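# Close the white door from inside so it latches

## Task

From inside the room, push the white door shut so that its latch catches and keeps it closed. Disturb nothing else and finish holding nothing: release the door and back away. The robot must not topple or be left leaning, or the task fails. At rest after you finish, neither arm (hands included) nor the lift may touch anything, and the base may touch nothing movable such as parts, boxes, carts, lids or drawers.

## Robot and tools

Robot: the LinearBot, an omnidirectional wheeled base carrying a column about 1.7 m high. A carriage rides up and down the column (lift_m) and holds two identical six-joint arms, left and right, each with a two-finger gripper. Arm bases sit about 0.57 m + lift_m above the floor, and the carriage hangs about 0.15 m lower than that. A hand reaches about 0.78 m from its shoulder but only about 0.38 m below its arm base. Cameras: carriage_camera (forward, tilted roughly 20 degrees down), left_wrist_camera and right_wrist_camera (looking past the fingertips). Parked arm: joints 1 to 6 = 0, 0.05, 0.05, 1.45, 0, 0.

Frames: base frame has its origin on the floor below the base centre, x forward, y left, z up, in metres. left_hand and right_hand readings are the point between each hand's finger pads in this frame, with quat_wxyz giving orientation (hand z along the fingers, fingers open along hand y). base_odometry is in the frame the base had at scene start, counts wheel turns only (slip looks like travel), heading in rad, left positive, -3.142 to 3.142.

move: one action per call. Arguments:
- base: an object with exactly one key, a relative offset from where the base last reported itself: translate_m (forward +, -2 to 2 m), strafe_m (left +, -2 to 2 m) or rotate_rad (counter-clockwise +, -6.3 to 6.3 rad).
- joints: a single object for both arms and the lift, keyed by joint name, each value an absolute target (not an offset). lift_m 0 to 1 m. For each arm (left_ and right_ prefixes): joint1_rad -2.617 to 3.054 (swing about vertical, 0 forward, + to the left); joint2_rad 0 to 3.141 (shoulder: 0 upper arm back and level, 1.57 upright, 3.14 forward and level); joint3_rad 0 to 3.141 (elbow, 0 folded, 3.14 straight); joint4_rad -1.57 to 1.57 (wrist pitch, + raises fingertips); joint5_rad -1.57 to 1.57 (wrist yaw, + turns fingertips right); joint6_rad -2.094 to 2.094 (hand roll, + clockwise from forearm); gripper_m 0 to 0.093 m (pad gap). Omitted joints keep their old target.
- speeds: per-action top speeds by key: translate_m and strafe_m 0.02 to 0.5 m/s, rotate_rad 0.05 to 1.57 rad/s, lift_m 0.08 to 0.27 m/s (default 0.25; others default to the maximum).
- min_time_s: 0.1 to 8 s, a floor on arm and gripper motion duration; a value too short makes the arm whip and overshoot.
- cameras: list from carriage_camera, left_wrist_camera, right_wrist_camera, all; [] for none.
- blocking: true (default) waits until everything rests; false returns in about 0.5 s while motion continues.
No action lasts beyond 15 s; 14 s triggers time_out. Unknown keys make a call invalid; out-of-range values are refused, and a refusal or an uncommanded stop cancels the rest of that reply's move, wait and finished_scene calls.

wait(seconds 0 to 10, cameras): lets time pass and returns state; returns early once running moves settle. stop(cameras): brakes all running motions (not instantly; the base coasts). zoom_image(camera, region [x0,y0,x1,y1] pixels, at most 504 by 504): a closer look at the newest image. read_manual(section): licence text only. finished_scene(scene): ends the current scene, giving its number; make no further calls in that reply after ending scene 1.

Results: joint_positions; base_status and joint_status per motion: done, moving, off_target (stopped short, may still push), contact_stop (base or lift felt resistance, target dropped), time_out, stopped, not_followed (arm targets withheld because the arms would nearly collide), limit_stop_at_motor_heat. The move line gives the worst status. on_its_own lists uncommanded behaviour ("held at" is a target). motor_effort is percent of max, peak in brackets, with sizeable error. Joint torques, motor temperatures per arm (six joints then gripper), MOTOR HOT above 75 °C, OVER-TEMPERATURE FAULT at 100 °C (arm goes limp 30 to 60 s; resend targets afterwards). pictures names the images in order. Gripper reading when closed on nothing is 0.000 to 0.003.

Cautions: time runs while you think, so running moves continue. Arms have no contact stop and keep pressing; a base drive can bend an arm and still say done. Reverse about 0.2 m to free a stuck base. Hand readings can be off, usually higher than reality, especially when stretched. Keep arms from striking or squeezing each other; a hard press ends the scene. Outstretched arms heat up, so park them when idle. The robot tips most easily with the carriage high, arms out, while pushing or pulling, or on sudden stops; driving away while gripping a latched door handle can pitch it forward. Avoid slamming the door or hitting anything hard. To release, command the gripper well wider than its reading, then retract arms and move clear so nothing touches at the end.

Each tool is called after "Emit:" as name(argument=value, ...) on one line, values as JSON.

## Session

Emit:
move()

Scene clock: 0.00 s.
Joint torques (N m): no reading
Motor temperatures (°C): left_arm=[31 34 39 31 28 30 27] | right_arm=[32 35 36 31 30 29 31]
base_odometry: x=+0.000 y=+0.000 heading=+0.000
base_status: not commanded
joint_positions: lift_m=+0.300 left_joint1_rad=-0.003 left_joint2_rad=+0.052 left_joint3_rad=+0.038 left_joint4_rad=+1.430 left_joint5_rad=-0.033 left_joint6_rad=+0.031 left_gripper_m=+0.09396 right_joint1_rad=+0.000 right_joint2_rad=+0.035 right_joint3_rad=+0.040 right_joint4_rad=+1.434 right_joint5_rad=-0.028 right_joint6_rad=-0.032 right_gripper_m=+0.09396
joint_status: not commanded
motor_effort: lift_m=+18 drive_wheels=+1
left_hand: x=+0.2553 y=+0.3028 z=+1.3095 quat_wxyz=(+0.997, -0.015, +0.077, +0.015) (m; base frame)
right_hand: x=+0.2486 y=-0.2923 z=+1.3103 quat_wxyz=(+0.998, -0.015, +0.066, -0.015) (m; base frame)
pictures: carriage_camera, left_wrist_camera, right_wrist_camera
Images, in order (width x height): carriage_camera 672x504, left_wrist_camera 672x504, right_wrist_camera 672x504.

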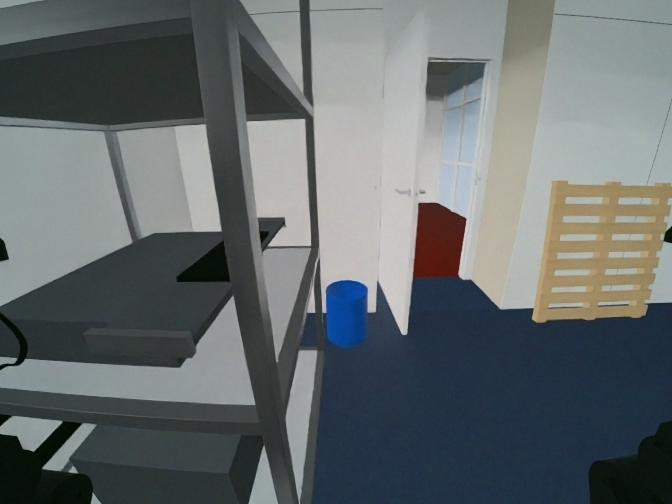

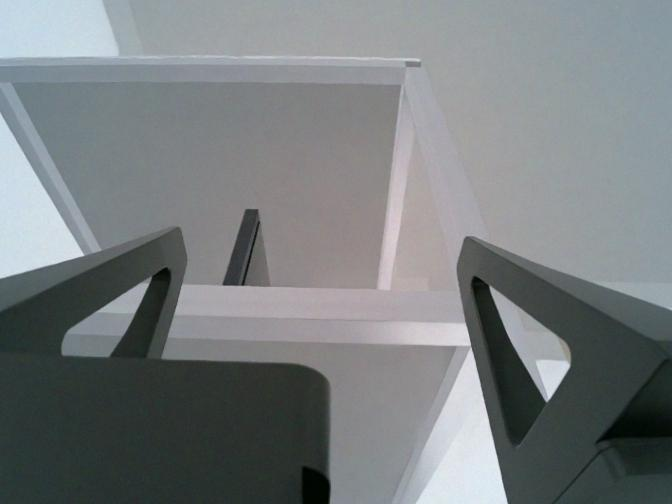

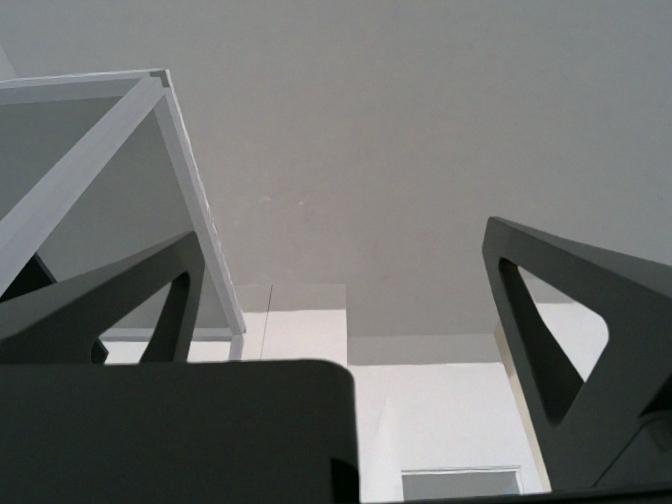

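Emit:
zoom_image(camera="carriage_camera", region=[300, 0, 520, 360])

Scaled by 1.400 from the camera's 672x504 image, which has a finer 960x720 frame.

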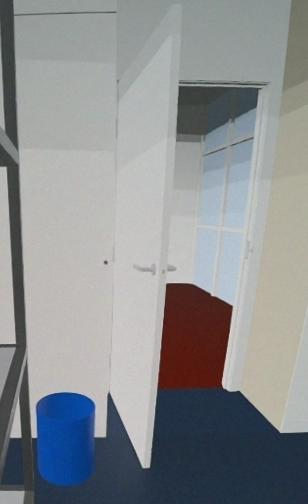

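Emit:
move(base={"strafe_m": -0.62}, joints={"lift_m": 0.2}, cameras=["carriage_camera"])

Scene clock: 61.00 s.
Joint torques (N m): left_arm=[-0.1 4.07 5.72 -0.07 0.13 0.04] | right_arm=[-0.35 3.86 5.96 -0.21 -0.06 -0.04]
move: done
base_odometry: x=-0.001 y=-0.620 heading=-0.001
base_status: done
joint_positions: lift_m=+0.200 left_joint1_rad=-0.003 left_joint2_rad=+0.052 left_joint3_rad=+0.038 left_joint4_rad=+1.430 left_joint5_rad=-0.033 left_joint6_rad=+0.031 left_gripper_m=+0.09396 right_joint1_rad=+0.001 right_joint2_rad=+0.035 right_joint3_rad=+0.040 right_joint4_rad=+1.434 right_joint5_rad=-0.028 right_joint6_rad=-0.032 right_gripper_m=+0.09396
joint_status: all done
motor_effort: lift_m=+18(20) drive_wheels=-3(18)
left_hand: x=+0.2553 y=+0.3028 z=+1.2094 quat_wxyz=(+0.997, -0.015, +0.077, +0.015) (m; base frame)
right_hand: x=+0.2486 y=-0.2923 z=+1.2102 quat_wxyz=(+0.998, -0.015, +0.066, -0.015) (m; base frame)
pictures: carriage_camera
Images, in order (width x height): carriage_camera 672x504.

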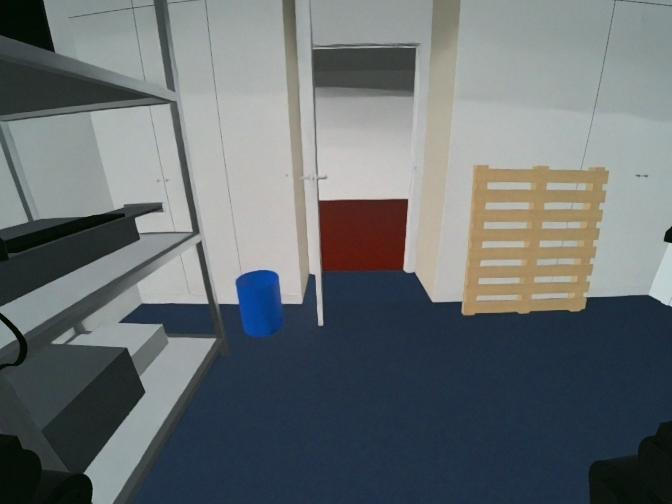

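Emit:
move(base={"translate_m": 1.1}, joints={"left_joint2_rad": 2.2, "left_joint3_rad": 2.2, "left_joint4_rad": 0, "left_joint5_rad": 0, "left_joint6_rad": 0, "left_gripper_m": 0}, min_time_s=2, cameras=["all"])

Scene clock: 95.53 s.
Joint torques (N m): left_arm=[-0.08 -13.26 9.32 2 0.27 -0.11] | right_arm=[-0.16 3.85 5.98 -0.14 -0.05 -0.04]
move: done
base_odometry: x=+1.099 y=-0.621 heading=-0.001
base_status: done
joint_positions: lift_m=+0.200 left_joint1_rad=-0.003 left_joint2_rad=+2.192 left_joint3_rad=+2.172 left_joint4_rad=+0.003 left_joint5_rad=-0.015 left_joint6_rad=+0.012 left_gripper_m=+0.00067 right_joint1_rad=+0.001 right_joint2_rad=+0.035 right_joint3_rad=+0.040 right_joint4_rad=+1.433 right_joint5_rad=-0.028 right_joint6_rad=-0.032 right_gripper_m=+0.09396
joint_status: all done
motor_effort: lift_m=+18(19) drive_wheels=+0(17)
left_hand: x=+0.8828 y=+0.2979 z=+1.1601 quat_wxyz=(+0.701, +0.000, +0.713, +0.009) (m; base frame)
right_hand: x=+0.2487 y=-0.2923 z=+1.2103 quat_wxyz=(+0.998, -0.015, +0.066, -0.015) (m; base frame)
pictures: carriage_camera, left_wrist_camera, right_wrist_camera
Images, in order (width x height): carriage_camera 672x504, left_wrist_camera 672x504, right_wrist_camera 672x504.

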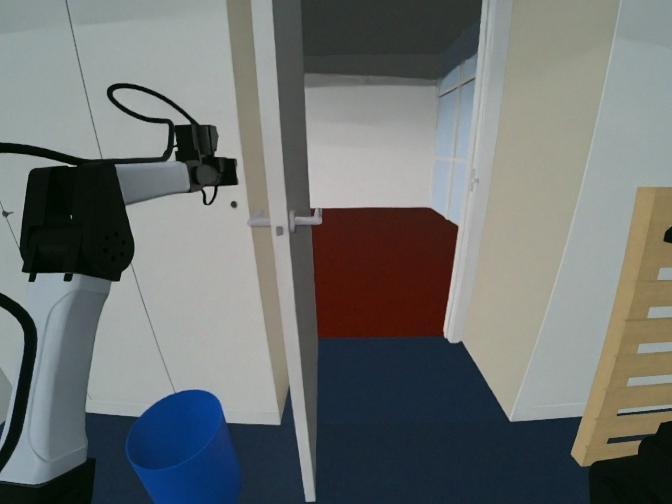

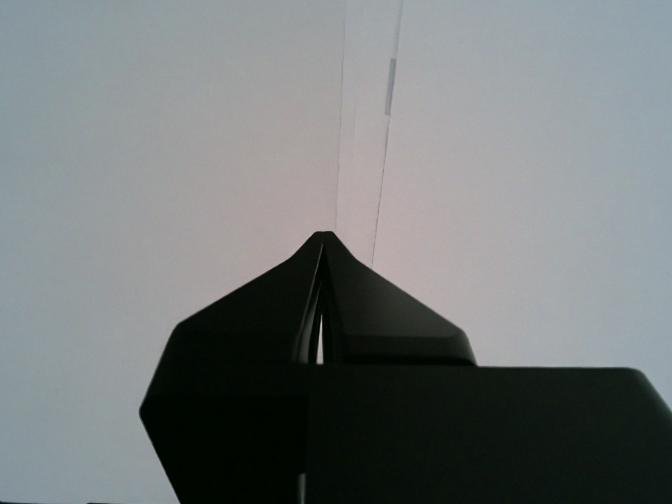

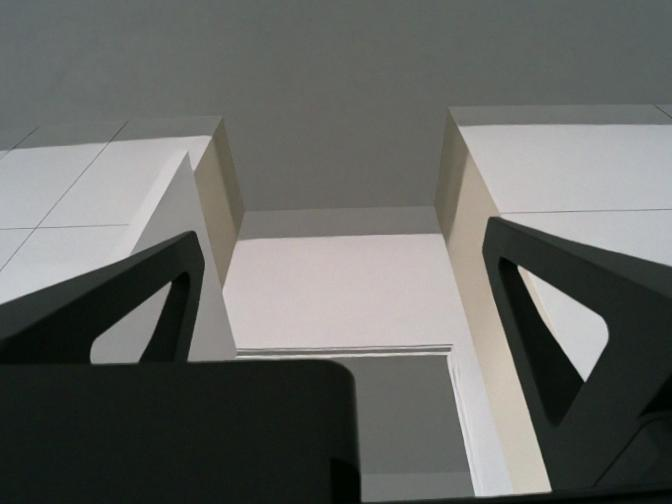

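Emit:
move(joints={"lift_m": 0.25})

Emit:
move(base={"strafe_m": -0.35}, speeds={"strafe_m": 0.12}, cameras=["all"])

Scene clock: 120.13 s.
Joint torques (N m): left_arm=[-0.28 -14.11 8.31 2 0.26 -0.1] | right_arm=[-0.14 3.99 5.97 -0.26 -0.05 -0.03]
Motor temperatures (°C): left_arm=[31 47 45 35 28 30 28] | right_arm=[31 37 38 30 30 29 31]
move: done
base_odometry: x=+1.099 y=-0.621 heading=-0.001
base_status: not commanded
joint_positions: lift_m=+0.250 left_joint1_rad=-0.003 left_joint2_rad=+2.201 left_joint3_rad=+2.185 left_joint4_rad=-0.001 left_joint5_rad=-0.015 left_joint6_rad=+0.012 left_gripper_m=+0.00067 right_joint1_rad=+0.001 right_joint2_rad=+0.035 right_joint3_rad=+0.040 right_joint4_rad=+1.433 right_joint5_rad=-0.028 right_joint6_rad=-0.032 right_gripper_m=+0.09396
joint_status: all done
motor_effort: lift_m=+17(22) drive_wheels=+3(5)
left_hand: x=+0.8845 y=+0.2978 z=+1.2095 quat_wxyz=(+0.701, +0.000, +0.713, +0.008) (m; base frame)
right_hand: x=+0.2487 y=-0.2923 z=+1.2604 quat_wxyz=(+0.998, -0.015, +0.066, -0.015) (m; base frame)
pictures: none

Scene clock: 123.83 s.
Joint torques (N m): left_arm=[-0.17 -14.11 8.38 2 0.27 -0.03] | right_arm=[-0.27 3.92 5.91 -0.2 -0.06 -0.05]
move: done
base_odometry: x=+1.099 y=-0.971 heading=-0.001
base_status: done
joint_positions: lift_m=+0.250 left_joint1_rad=-0.004 left_joint2_rad=+2.201 left_joint3_rad=+2.185 left_joint4_rad=-0.001 left_joint5_rad=-0.014 left_joint6_rad=+0.007 left_gripper_m=+0.00066 right_joint1_rad=+0.001 right_joint2_rad=+0.035 right_joint3_rad=+0.040 right_joint4_rad=+1.433 right_joint5_rad=-0.028 right_joint6_rad=-0.032 right_gripper_m=+0.09396
joint_status: not commanded
motor_effort: lift_m=+17(17) drive_wheels=+2(12)
left_hand: x=+0.8845 y=+0.2971 z=+1.2094 quat_wxyz=(+0.701, -0.001, +0.713, +0.006) (m; base frame)
right_hand: x=+0.2487 y=-0.2923 z=+1.2604 quat_wxyz=(+0.998, -0.015, +0.066, -0.015) (m; base frame)
pictures: carriage_camera, left_wrist_camera, right_wrist_camera
Images, in order (width x height): carriage_camera 672x504, left_wrist_camera 672x504, right_wrist_camera 672x504.

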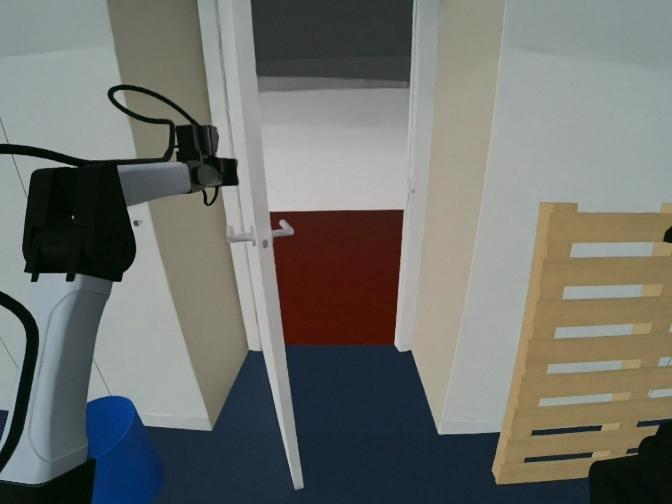

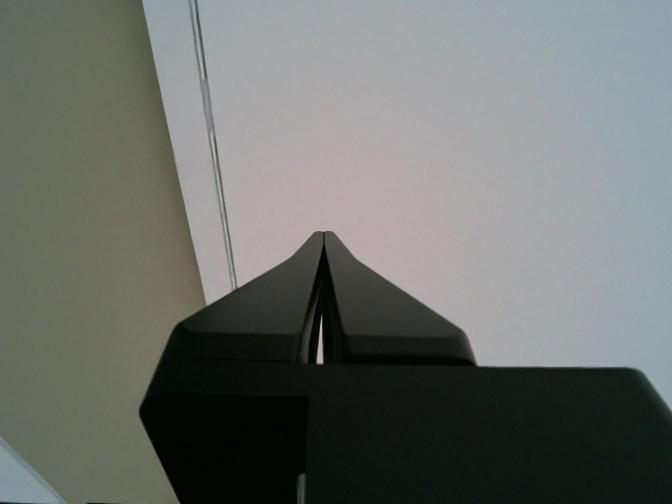

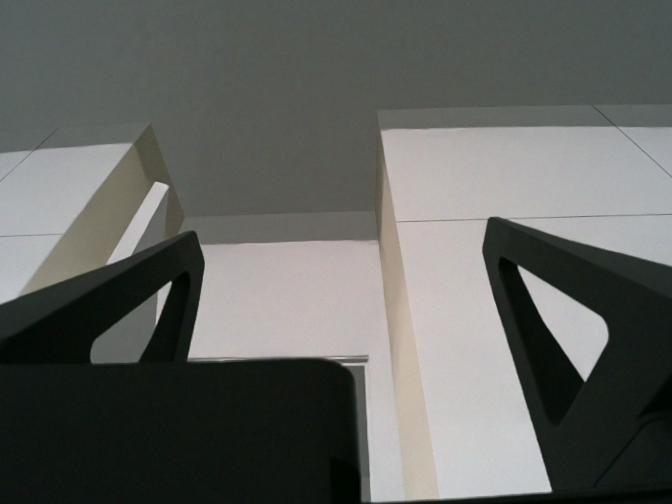

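Emit:
move(joints={"left_joint1_rad": -0.3}, min_time_s=3)

Emit:
move(base={"translate_m": 0.3}, speeds={"translate_m": 0.12}, cameras=["all"])

Scene clock: 136.37 s.
Joint torques (N m): left_arm=[-1.22 -14.09 8.23 2 0.29 -0.03] | right_arm=[-0.14 3.88 5.98 -0.2 -0.05 -0.03]
move: done
base_odometry: x=+1.099 y=-0.971 heading=-0.001
base_status: not commanded
joint_positions: lift_m=+0.250 left_joint1_rad=-0.287 left_joint2_rad=+2.201 left_joint3_rad=+2.185 left_joint4_rad=-0.001 left_joint5_rad=-0.017 left_joint6_rad=+0.005 left_gripper_m=+0.00066 right_joint1_rad=+0.001 right_joint2_rad=+0.035 right_joint3_rad=+0.040 right_joint4_rad=+1.433 right_joint5_rad=-0.028 right_joint6_rad=-0.032 right_gripper_m=+0.09396
joint_status: all done
motor_effort: lift_m=+17(17) drive_wheels=+1(3)
left_hand: x=+0.8580 y=+0.1106 z=+1.2094 quat_wxyz=(+0.695, +0.098, +0.706, -0.092) (m; base frame)
right_hand: x=+0.2487 y=-0.2923 z=+1.2604 quat_wxyz=(+0.998, -0.015, +0.066, -0.015) (m; base frame)
pictures: none

Scene clock: 139.63 s.
Joint torques (N m): left_arm=[-0.65 -14.05 8.17 1.99 0.25 0.01] | right_arm=[-0.16 3.89 5.94 -0.19 -0.04 -0.06]
move: done
base_odometry: x=+1.399 y=-0.972 heading=-0.001
base_status: done
joint_positions: lift_m=+0.250 left_joint1_rad=-0.293 left_joint2_rad=+2.201 left_joint3_rad=+2.185 left_joint4_rad=-0.002 left_joint5_rad=-0.016 left_joint6_rad=+0.005 left_gripper_m=+0.00066 right_joint1_rad=+0.001 right_joint2_rad=+0.035 right_joint3_rad=+0.040 right_joint4_rad=+1.433 right_joint5_rad=-0.028 right_joint6_rad=-0.032 right_gripper_m=+0.09396
joint_status: not commanded
motor_effort: lift_m=+17(18) drive_wheels=-1(11)
left_hand: x=+0.8567 y=+0.1063 z=+1.2092 quat_wxyz=(+0.694, +0.101, +0.706, -0.095) (m; base frame)
right_hand: x=+0.2488 y=-0.2923 z=+1.2604 quat_wxyz=(+0.998, -0.015, +0.066, -0.015) (m; base frame)
pictures: carriage_camera, left_wrist_camera, right_wrist_camera
Images, in order (width x height): carriage_camera 672x504, left_wrist_camera 672x504, right_wrist_camera 672x504.

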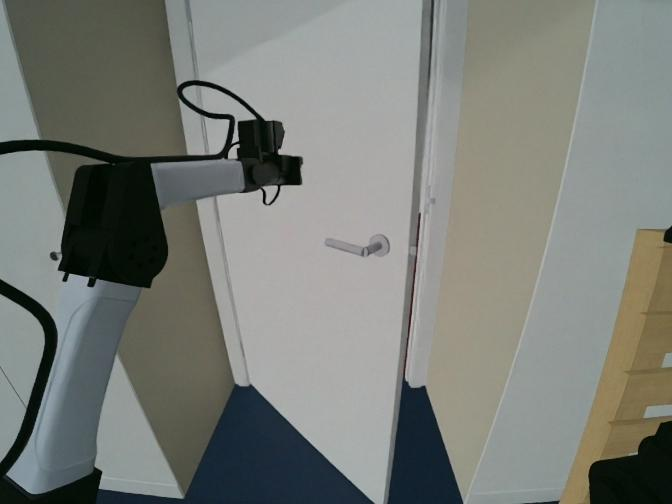

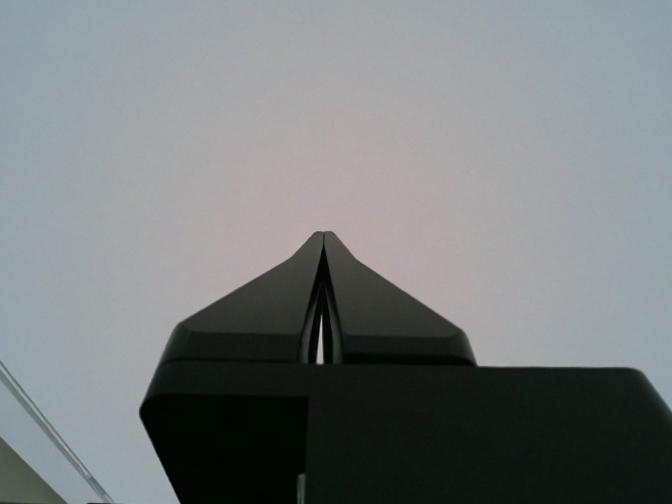

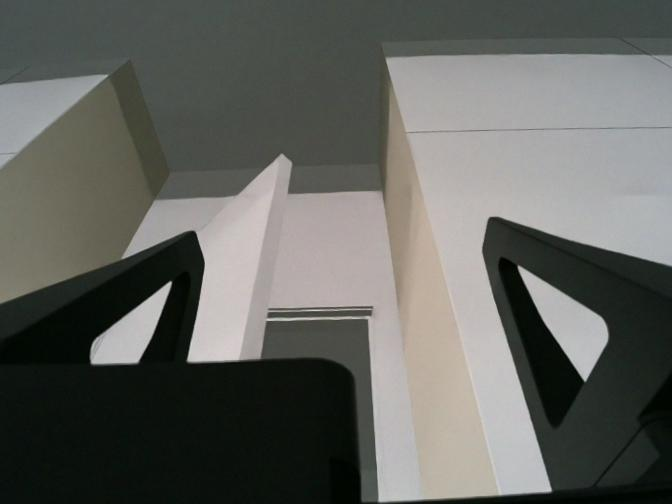

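Emit:
move(joints={"left_joint1_rad": -0.55}, min_time_s=2.5)

Emit:
move(base={"translate_m": 0.36}, speeds={"translate_m": 0.15}, cameras=["all"])

Scene clock: 149.40 s.
Joint torques (N m): left_arm=[-0.68 -13.98 8.43 1.99 0.25 -0.01] | right_arm=[-0.1 3.81 6.04 -0.18 -0.08 -0.04]
Motor temperatures (°C): left_arm=[31 47 45 40 28 30 28] | right_arm=[31 37 38 30 30 29 31]
move: done
base_odometry: x=+1.399 y=-0.972 heading=-0.001
base_status: not commanded
joint_positions: lift_m=+0.250 left_joint1_rad=-0.543 left_joint2_rad=+2.201 left_joint3_rad=+2.185 left_joint4_rad=-0.002 left_joint5_rad=-0.015 left_joint6_rad=+0.005 left_gripper_m=+0.00066 right_joint1_rad=+0.001 right_joint2_rad=+0.035 right_joint3_rad=+0.040 right_joint4_rad=+1.433 right_joint5_rad=-0.028 right_joint6_rad=-0.032 right_gripper_m=+0.09396
joint_status: all done
motor_effort: lift_m=+17(18) drive_wheels=+0(4)
left_hand: x=+0.7897 y=-0.0463 z=+1.2092 quat_wxyz=(+0.677, +0.188, +0.688, -0.181) (m; base frame)
right_hand: x=+0.2488 y=-0.2923 z=+1.2604 quat_wxyz=(+0.998, -0.015, +0.066, -0.015) (m; base frame)
pictures: none

Scene clock: 152.77 s.
Joint torques (N m): left_arm=[-0.28 -14.04 8.32 2.02 0.1 0] | right_arm=[-0.14 3.84 6.01 -0.17 -0.06 -0.04]
move: done
base_odometry: x=+1.759 y=-0.973 heading=-0.002
base_status: done
joint_positions: lift_m=+0.250 left_joint1_rad=-0.548 left_joint2_rad=+2.201 left_joint3_rad=+2.185 left_joint4_rad=-0.006 left_joint5_rad=+0.000 left_joint6_rad=+0.005 left_gripper_m=+0.00066 right_joint1_rad=+0.001 right_joint2_rad=+0.035 right_joint3_rad=+0.040 right_joint4_rad=+1.433 right_joint5_rad=-0.028 right_joint6_rad=-0.032 right_gripper_m=+0.09396
joint_status: not commanded
motor_effort: lift_m=+17(18) drive_wheels=+0(13)
left_hand: x=+0.7863 y=-0.0519 z=+1.2082 quat_wxyz=(+0.674, +0.195, +0.688, -0.188) (m; base frame)
right_hand: x=+0.2488 y=-0.2923 z=+1.2604 quat_wxyz=(+0.998, -0.015, +0.066, -0.015) (m; base frame)
pictures: carriage_camera, left_wrist_camera, right_wrist_camera
Images, in order (width x height): carriage_camera 672x504, left_wrist_camera 672x504, right_wrist_camera 672x504.

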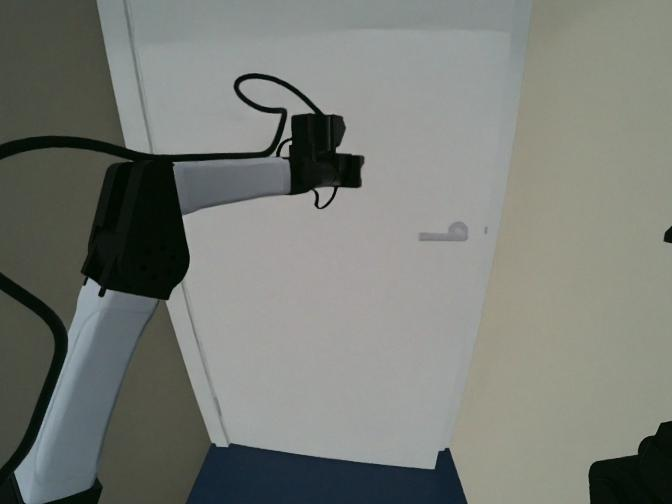

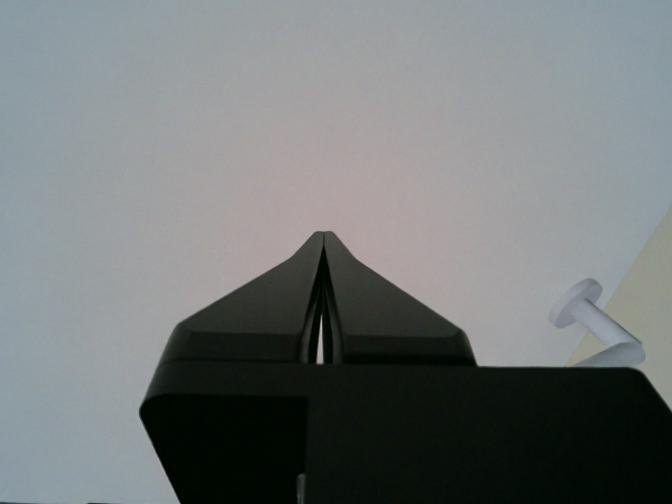

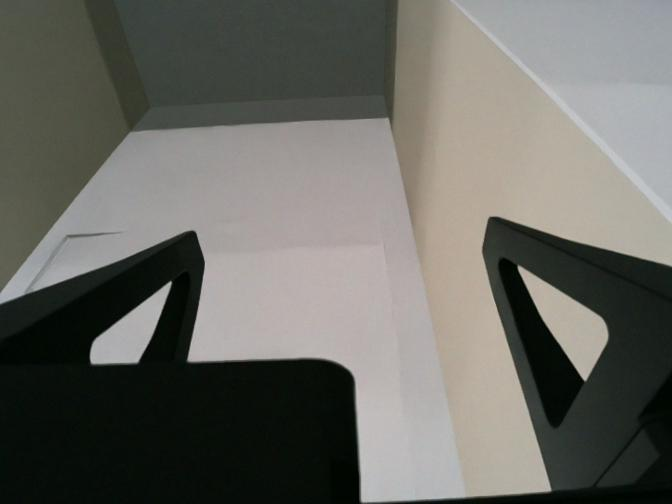

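Emit:
move(base={"translate_m": 0.08}, speeds={"translate_m": 0.08}, cameras=["carriage_camera"])

Scene clock: 158.97 s.
Joint torques (N m): left_arm=[-0.09 -14.01 8.4 2.07 -0.06 -0.02] | right_arm=[-0.09 3.84 5.96 -0.2 -0.05 -0.04]
move: done
base_odometry: x=+1.839 y=-0.973 heading=-0.002
base_status: done
joint_positions: lift_m=+0.250 left_joint1_rad=-0.550 left_joint2_rad=+2.201 left_joint3_rad=+2.185 left_joint4_rad=-0.008 left_joint5_rad=+0.014 left_joint6_rad=+0.005 left_gripper_m=+0.00066 right_joint1_rad=+0.001 right_joint2_rad=+0.035 right_joint3_rad=+0.040 right_joint4_rad=+1.433 right_joint5_rad=-0.028 right_joint6_rad=-0.032 right_gripper_m=+0.09396
joint_status: not commanded
motor_effort: lift_m=+17(18) drive_wheels=+0(13)
left_hand: x=+0.7845 y=-0.0547 z=+1.2076 quat_wxyz=(+0.671, +0.201, +0.687, -0.193) (m; base frame)
right_hand: x=+0.2488 y=-0.2923 z=+1.2604 quat_wxyz=(+0.998, -0.015, +0.066, -0.015) (m; base frame)
pictures: carriage_camera
Images, in order (width x height): carriage_camera 672x504.

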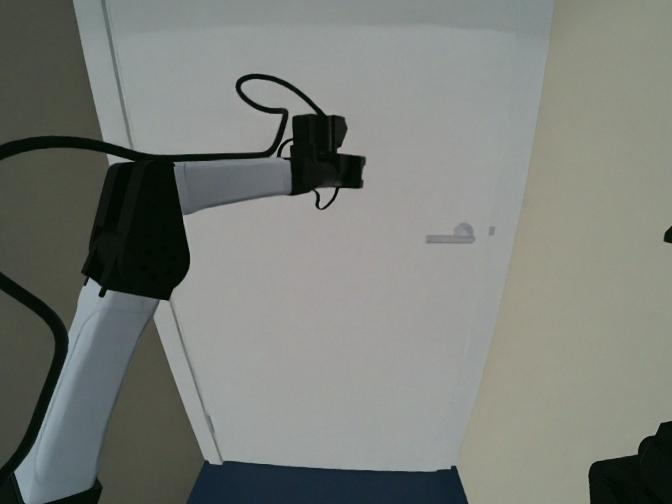

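Emit:
move(base={"translate_m": 0.05}, speeds={"translate_m": 0.08}, cameras=["carriage_camera"])

Emit:
zoom_image(camera="carriage_camera", region=[400, 180, 560, 500])

Scene clock: 166.87 s.
Joint torques (N m): left_arm=[2.93 -14 8.29 2.08 -1.2 0] | right_arm=[-0.08 3.89 5.98 -0.14 -0.05 -0.04]
move: done
base_odometry: x=+1.889 y=-0.973 heading=-0.002
base_status: done
joint_positions: lift_m=+0.250 left_joint1_rad=-0.591 left_joint2_rad=+2.199 left_joint3_rad=+2.185 left_joint4_rad=-0.012 left_joint5_rad=+0.116 left_joint6_rad=+0.005 left_gripper_m=+0.00066 right_joint1_rad=+0.001 right_joint2_rad=+0.035 right_joint3_rad=+0.040 right_joint4_rad=+1.432 right_joint5_rad=-0.028 right_joint6_rad=-0.032 right_gripper_m=+0.09396
joint_status: not commanded
motor_effort: lift_m=+17(18) drive_wheels=+3(14)
left_hand: x=+0.7585 y=-0.0915 z=+1.2076 quat_wxyz=(+0.655, +0.248, +0.672, -0.241) (m; base frame)
right_hand: x=+0.2490 y=-0.2923 z=+1.2603 quat_wxyz=(+0.998, -0.015, +0.066, -0.015) (m; base frame)
pictures: carriage_camera
Images, in order (width x height): carriage_camera 672x504.

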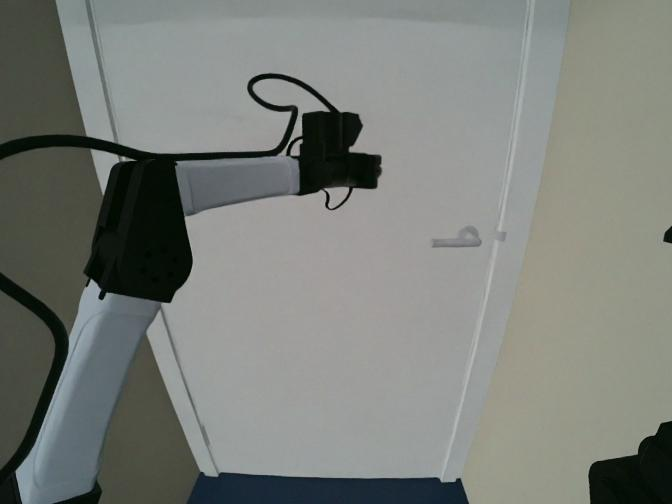

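Scaled by 1.575 from the camera's 672x504 image, which has a finer 960x720 frame.

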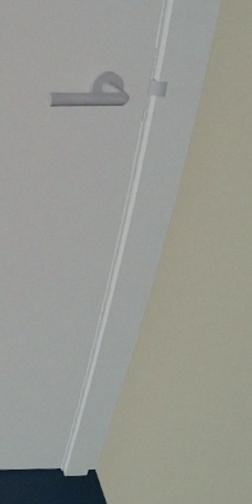

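Emit:
move(base={"translate_m": -0.25}, cameras=["carriage_camera"])

Emit:
move(joints={"left_joint1_rad": 0, "left_joint2_rad": 0.05, "left_joint3_rad": 0.05, "left_joint4_rad": 1.45, "left_joint5_rad": 0, "right_joint2_rad": 2.2, "right_joint3_rad": 2.2, "right_joint4_rad": 0, "right_joint5_rad": 0, "right_joint6_rad": 0, "right_gripper_m": 0}, min_time_s=2, cameras=["carriage_camera"])

Emit:
move(base={"translate_m": 0.16}, speeds={"translate_m": 0.1}, cameras=["carriage_camera"])

Scene clock: 179.17 s.
Joint torques (N m): left_arm=[-0.21 -14.01 8.32 2.06 -0.07 -0.01] | right_arm=[-0.13 3.81 5.98 -0.17 -0.06 -0.04]
Motor temperatures (°C): left_arm=[31 52 46 41 28 30 28] | right_arm=[31 37 38 29 29 29 31]
move: done
base_odometry: x=+1.639 y=-0.973 heading=-0.002
base_status: done
joint_positions: lift_m=+0.250 left_joint1_rad=-0.549 left_joint2_rad=+2.199 left_joint3_rad=+2.185 left_joint4_rad=-0.009 left_joint5_rad=+0.015 left_joint6_rad=+0.005 left_gripper_m=+0.00066 right_joint1_rad=+0.001 right_joint2_rad=+0.035 right_joint3_rad=+0.040 right_joint4_rad=+1.433 right_joint5_rad=-0.028 right_joint6_rad=-0.032 right_gripper_m=+0.09396
joint_status: not commanded
motor_effort: lift_m=+18(18) drive_wheels=+1(13)
left_hand: x=+0.7845 y=-0.0540 z=+1.2084 quat_wxyz=(+0.672, +0.201, +0.687, -0.193) (m; base frame)
right_hand: x=+0.2489 y=-0.2923 z=+1.2604 quat_wxyz=(+0.998, -0.015, +0.066, -0.015) (m; base frame)
pictures: carriage_camera
Images, in order (width x height): carriage_camera 672x504.

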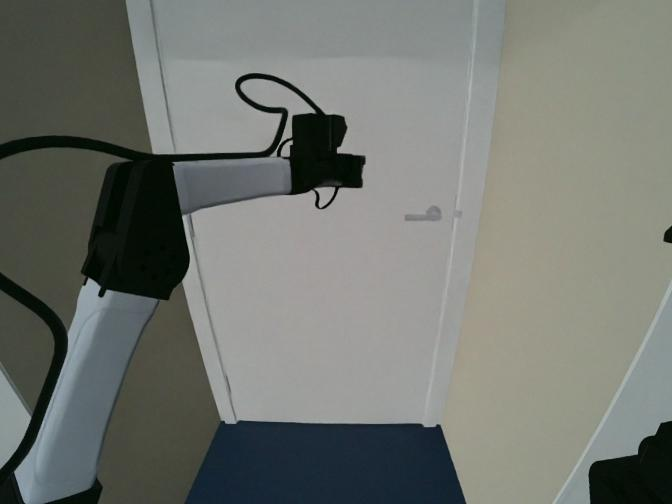

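Scene clock: 181.57 s.
Joint torques (N m): left_arm=[0.29 3.14 4.6 0.08 -0.01 0.03] | right_arm=[-0.17 -12.03 10.54 2.13 0.05 0.06]
move: done
base_odometry: x=+1.639 y=-0.973 heading=-0.002
base_status: not commanded
joint_positions: lift_m=+0.250 left_joint1_rad=-0.006 left_joint2_rad=+0.057 left_joint3_rad=+0.056 left_joint4_rad=+1.434 left_joint5_rad=+0.009 left_joint6_rad=+0.005 left_gripper_m=+0.00066 right_joint1_rad=+0.001 right_joint2_rad=+2.188 right_joint3_rad=+2.173 right_joint4_rad=+0.011 right_joint5_rad=-0.013 right_joint6_rad=-0.009 right_gripper_m=+0.00010
joint_status: all done
motor_effort: lift_m=+18(18) drive_wheels=+2(3)
left_hand: x=+0.2508 y=+0.2953 z=+1.2647 quat_wxyz=(+0.998, +0.005, +0.069, -0.001) (m; base frame)
right_hand: x=+0.8819 y=-0.2945 z=+1.2142 quat_wxyz=(+0.705, -0.008, +0.709, +0.002) (m; base frame)
pictures: carriage_camera
Images, in order (width x height): carriage_camera 672x504.

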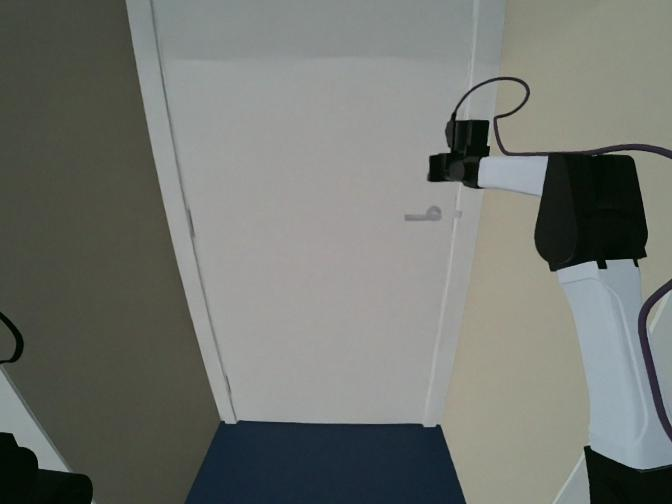

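Scene clock: 183.87 s.
Joint torques (N m): left_arm=[0.39 3.15 4.71 0 -0.02 0.04] | right_arm=[-0.36 -0.02 9.85 5.82 0.12 0.05]
move: done
base_odometry: x=+1.799 y=-0.973 heading=-0.003
base_status: done
joint_positions: lift_m=+0.250 left_joint1_rad=-0.006 left_joint2_rad=+0.057 left_joint3_rad=+0.056 left_joint4_rad=+1.442 left_joint5_rad=+0.009 left_joint6_rad=+0.005 left_gripper_m=+0.00066 right_joint1_rad=+0.003 right_joint2_rad=+2.065 right_joint3_rad=+2.177 right_joint4_rad=-0.331 right_joint5_rad=-0.023 right_joint6_rad=-0.008 right_gripper_m=+0.00010
joint_status: not commanded
motor_effort: lift_m=+18(18) drive_wheels=+12(20)
left_hand: x=+0.2490 y=+0.2954 z=+1.2647 quat_wxyz=(+0.998, +0.005, +0.065, -0.001) (m; base frame)
right_hand: x=+0.8391 y=-0.2911 z=+1.2097 quat_wxyz=(+0.626, -0.012, +0.780, +0.008) (m; base frame)
pictures: carriage_camera
Images, in order (width x height): carriage_camera 672x504.

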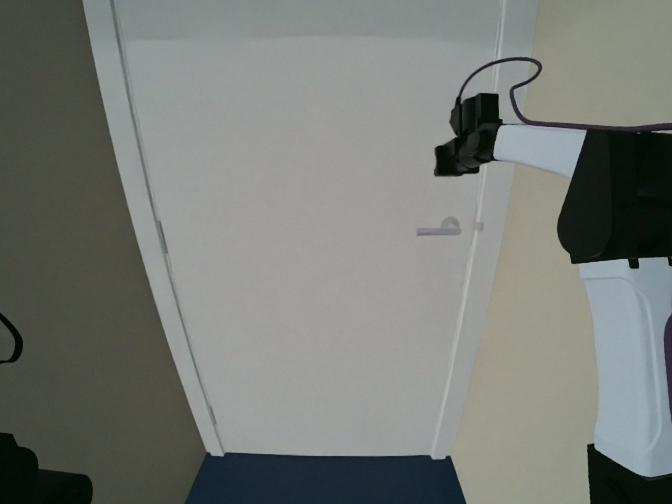

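Emit:
zoom_image(camera="carriage_camera", region=[400, 0, 560, 240])

Emit:
zoom_image(camera="carriage_camera", region=[400, 200, 520, 470])

Scaled by 2.100 from the camera's 672x504 image, which has a finer 960x720 frame.

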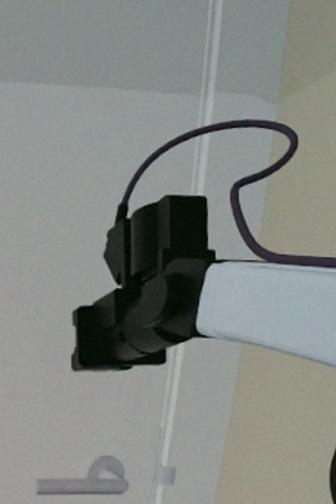

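Scaled by 1.867 from the camera's 672x504 image, which has a finer 960x720 frame.

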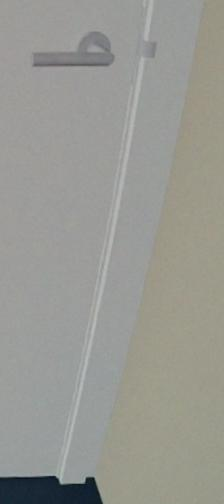

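Emit:
move(base={"translate_m": -0.3}, cameras=["carriage_camera"])

Emit:
finished_scene(scene=1)

Scene clock: 198.53 s.
Joint torques (N m): left_arm=[0.29 3.17 4.79 -0.05 -0.02 -0.02] | right_arm=[-0.43 -12.77 10.02 2.32 0.04 0.05]
Motor temperatures (°C): left_arm=[31 46 46 37 28 30 28] | right_arm=[31 38 40 48 29 29 31]
move: done
base_odometry: x=+1.499 y=-0.973 heading=-0.003
base_status: done
joint_positions: lift_m=+0.250 left_joint1_rad=-0.006 left_joint2_rad=+0.057 left_joint3_rad=+0.055 left_joint4_rad=+1.445 left_joint5_rad=+0.009 left_joint6_rad=+0.005 left_gripper_m=+0.00066 right_joint1_rad=+0.003 right_joint2_rad=+2.198 right_joint3_rad=+2.179 right_joint4_rad=-0.006 right_joint5_rad=-0.013 right_joint6_rad=-0.008 right_gripper_m=+0.00010
joint_status: not commanded
motor_effort: lift_m=+18(19) drive_wheels=+0(12)
left_hand: x=+0.2486 y=+0.2954 z=+1.2646 quat_wxyz=(+0.998, +0.005, +0.064, -0.001) (m; base frame)
right_hand: x=+0.8841 y=-0.2927 z=+1.2070 quat_wxyz=(+0.698, -0.008, +0.716, +0.003) (m; base frame)
pictures: carriage_camera
Images, in order (width x height): carriage_camera 672x504.

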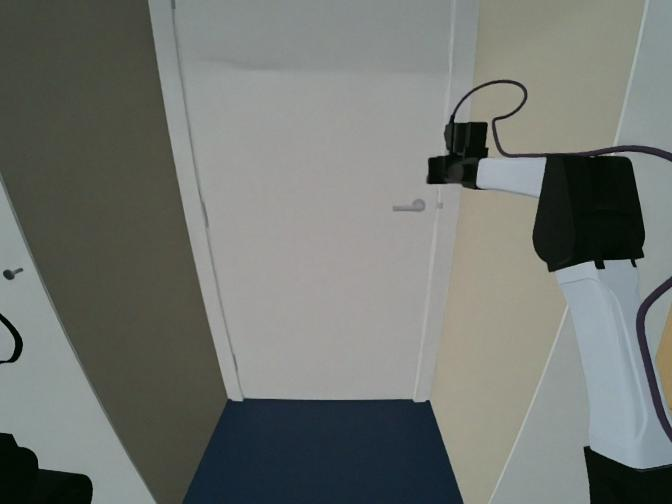

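The scene is finished: the task was done.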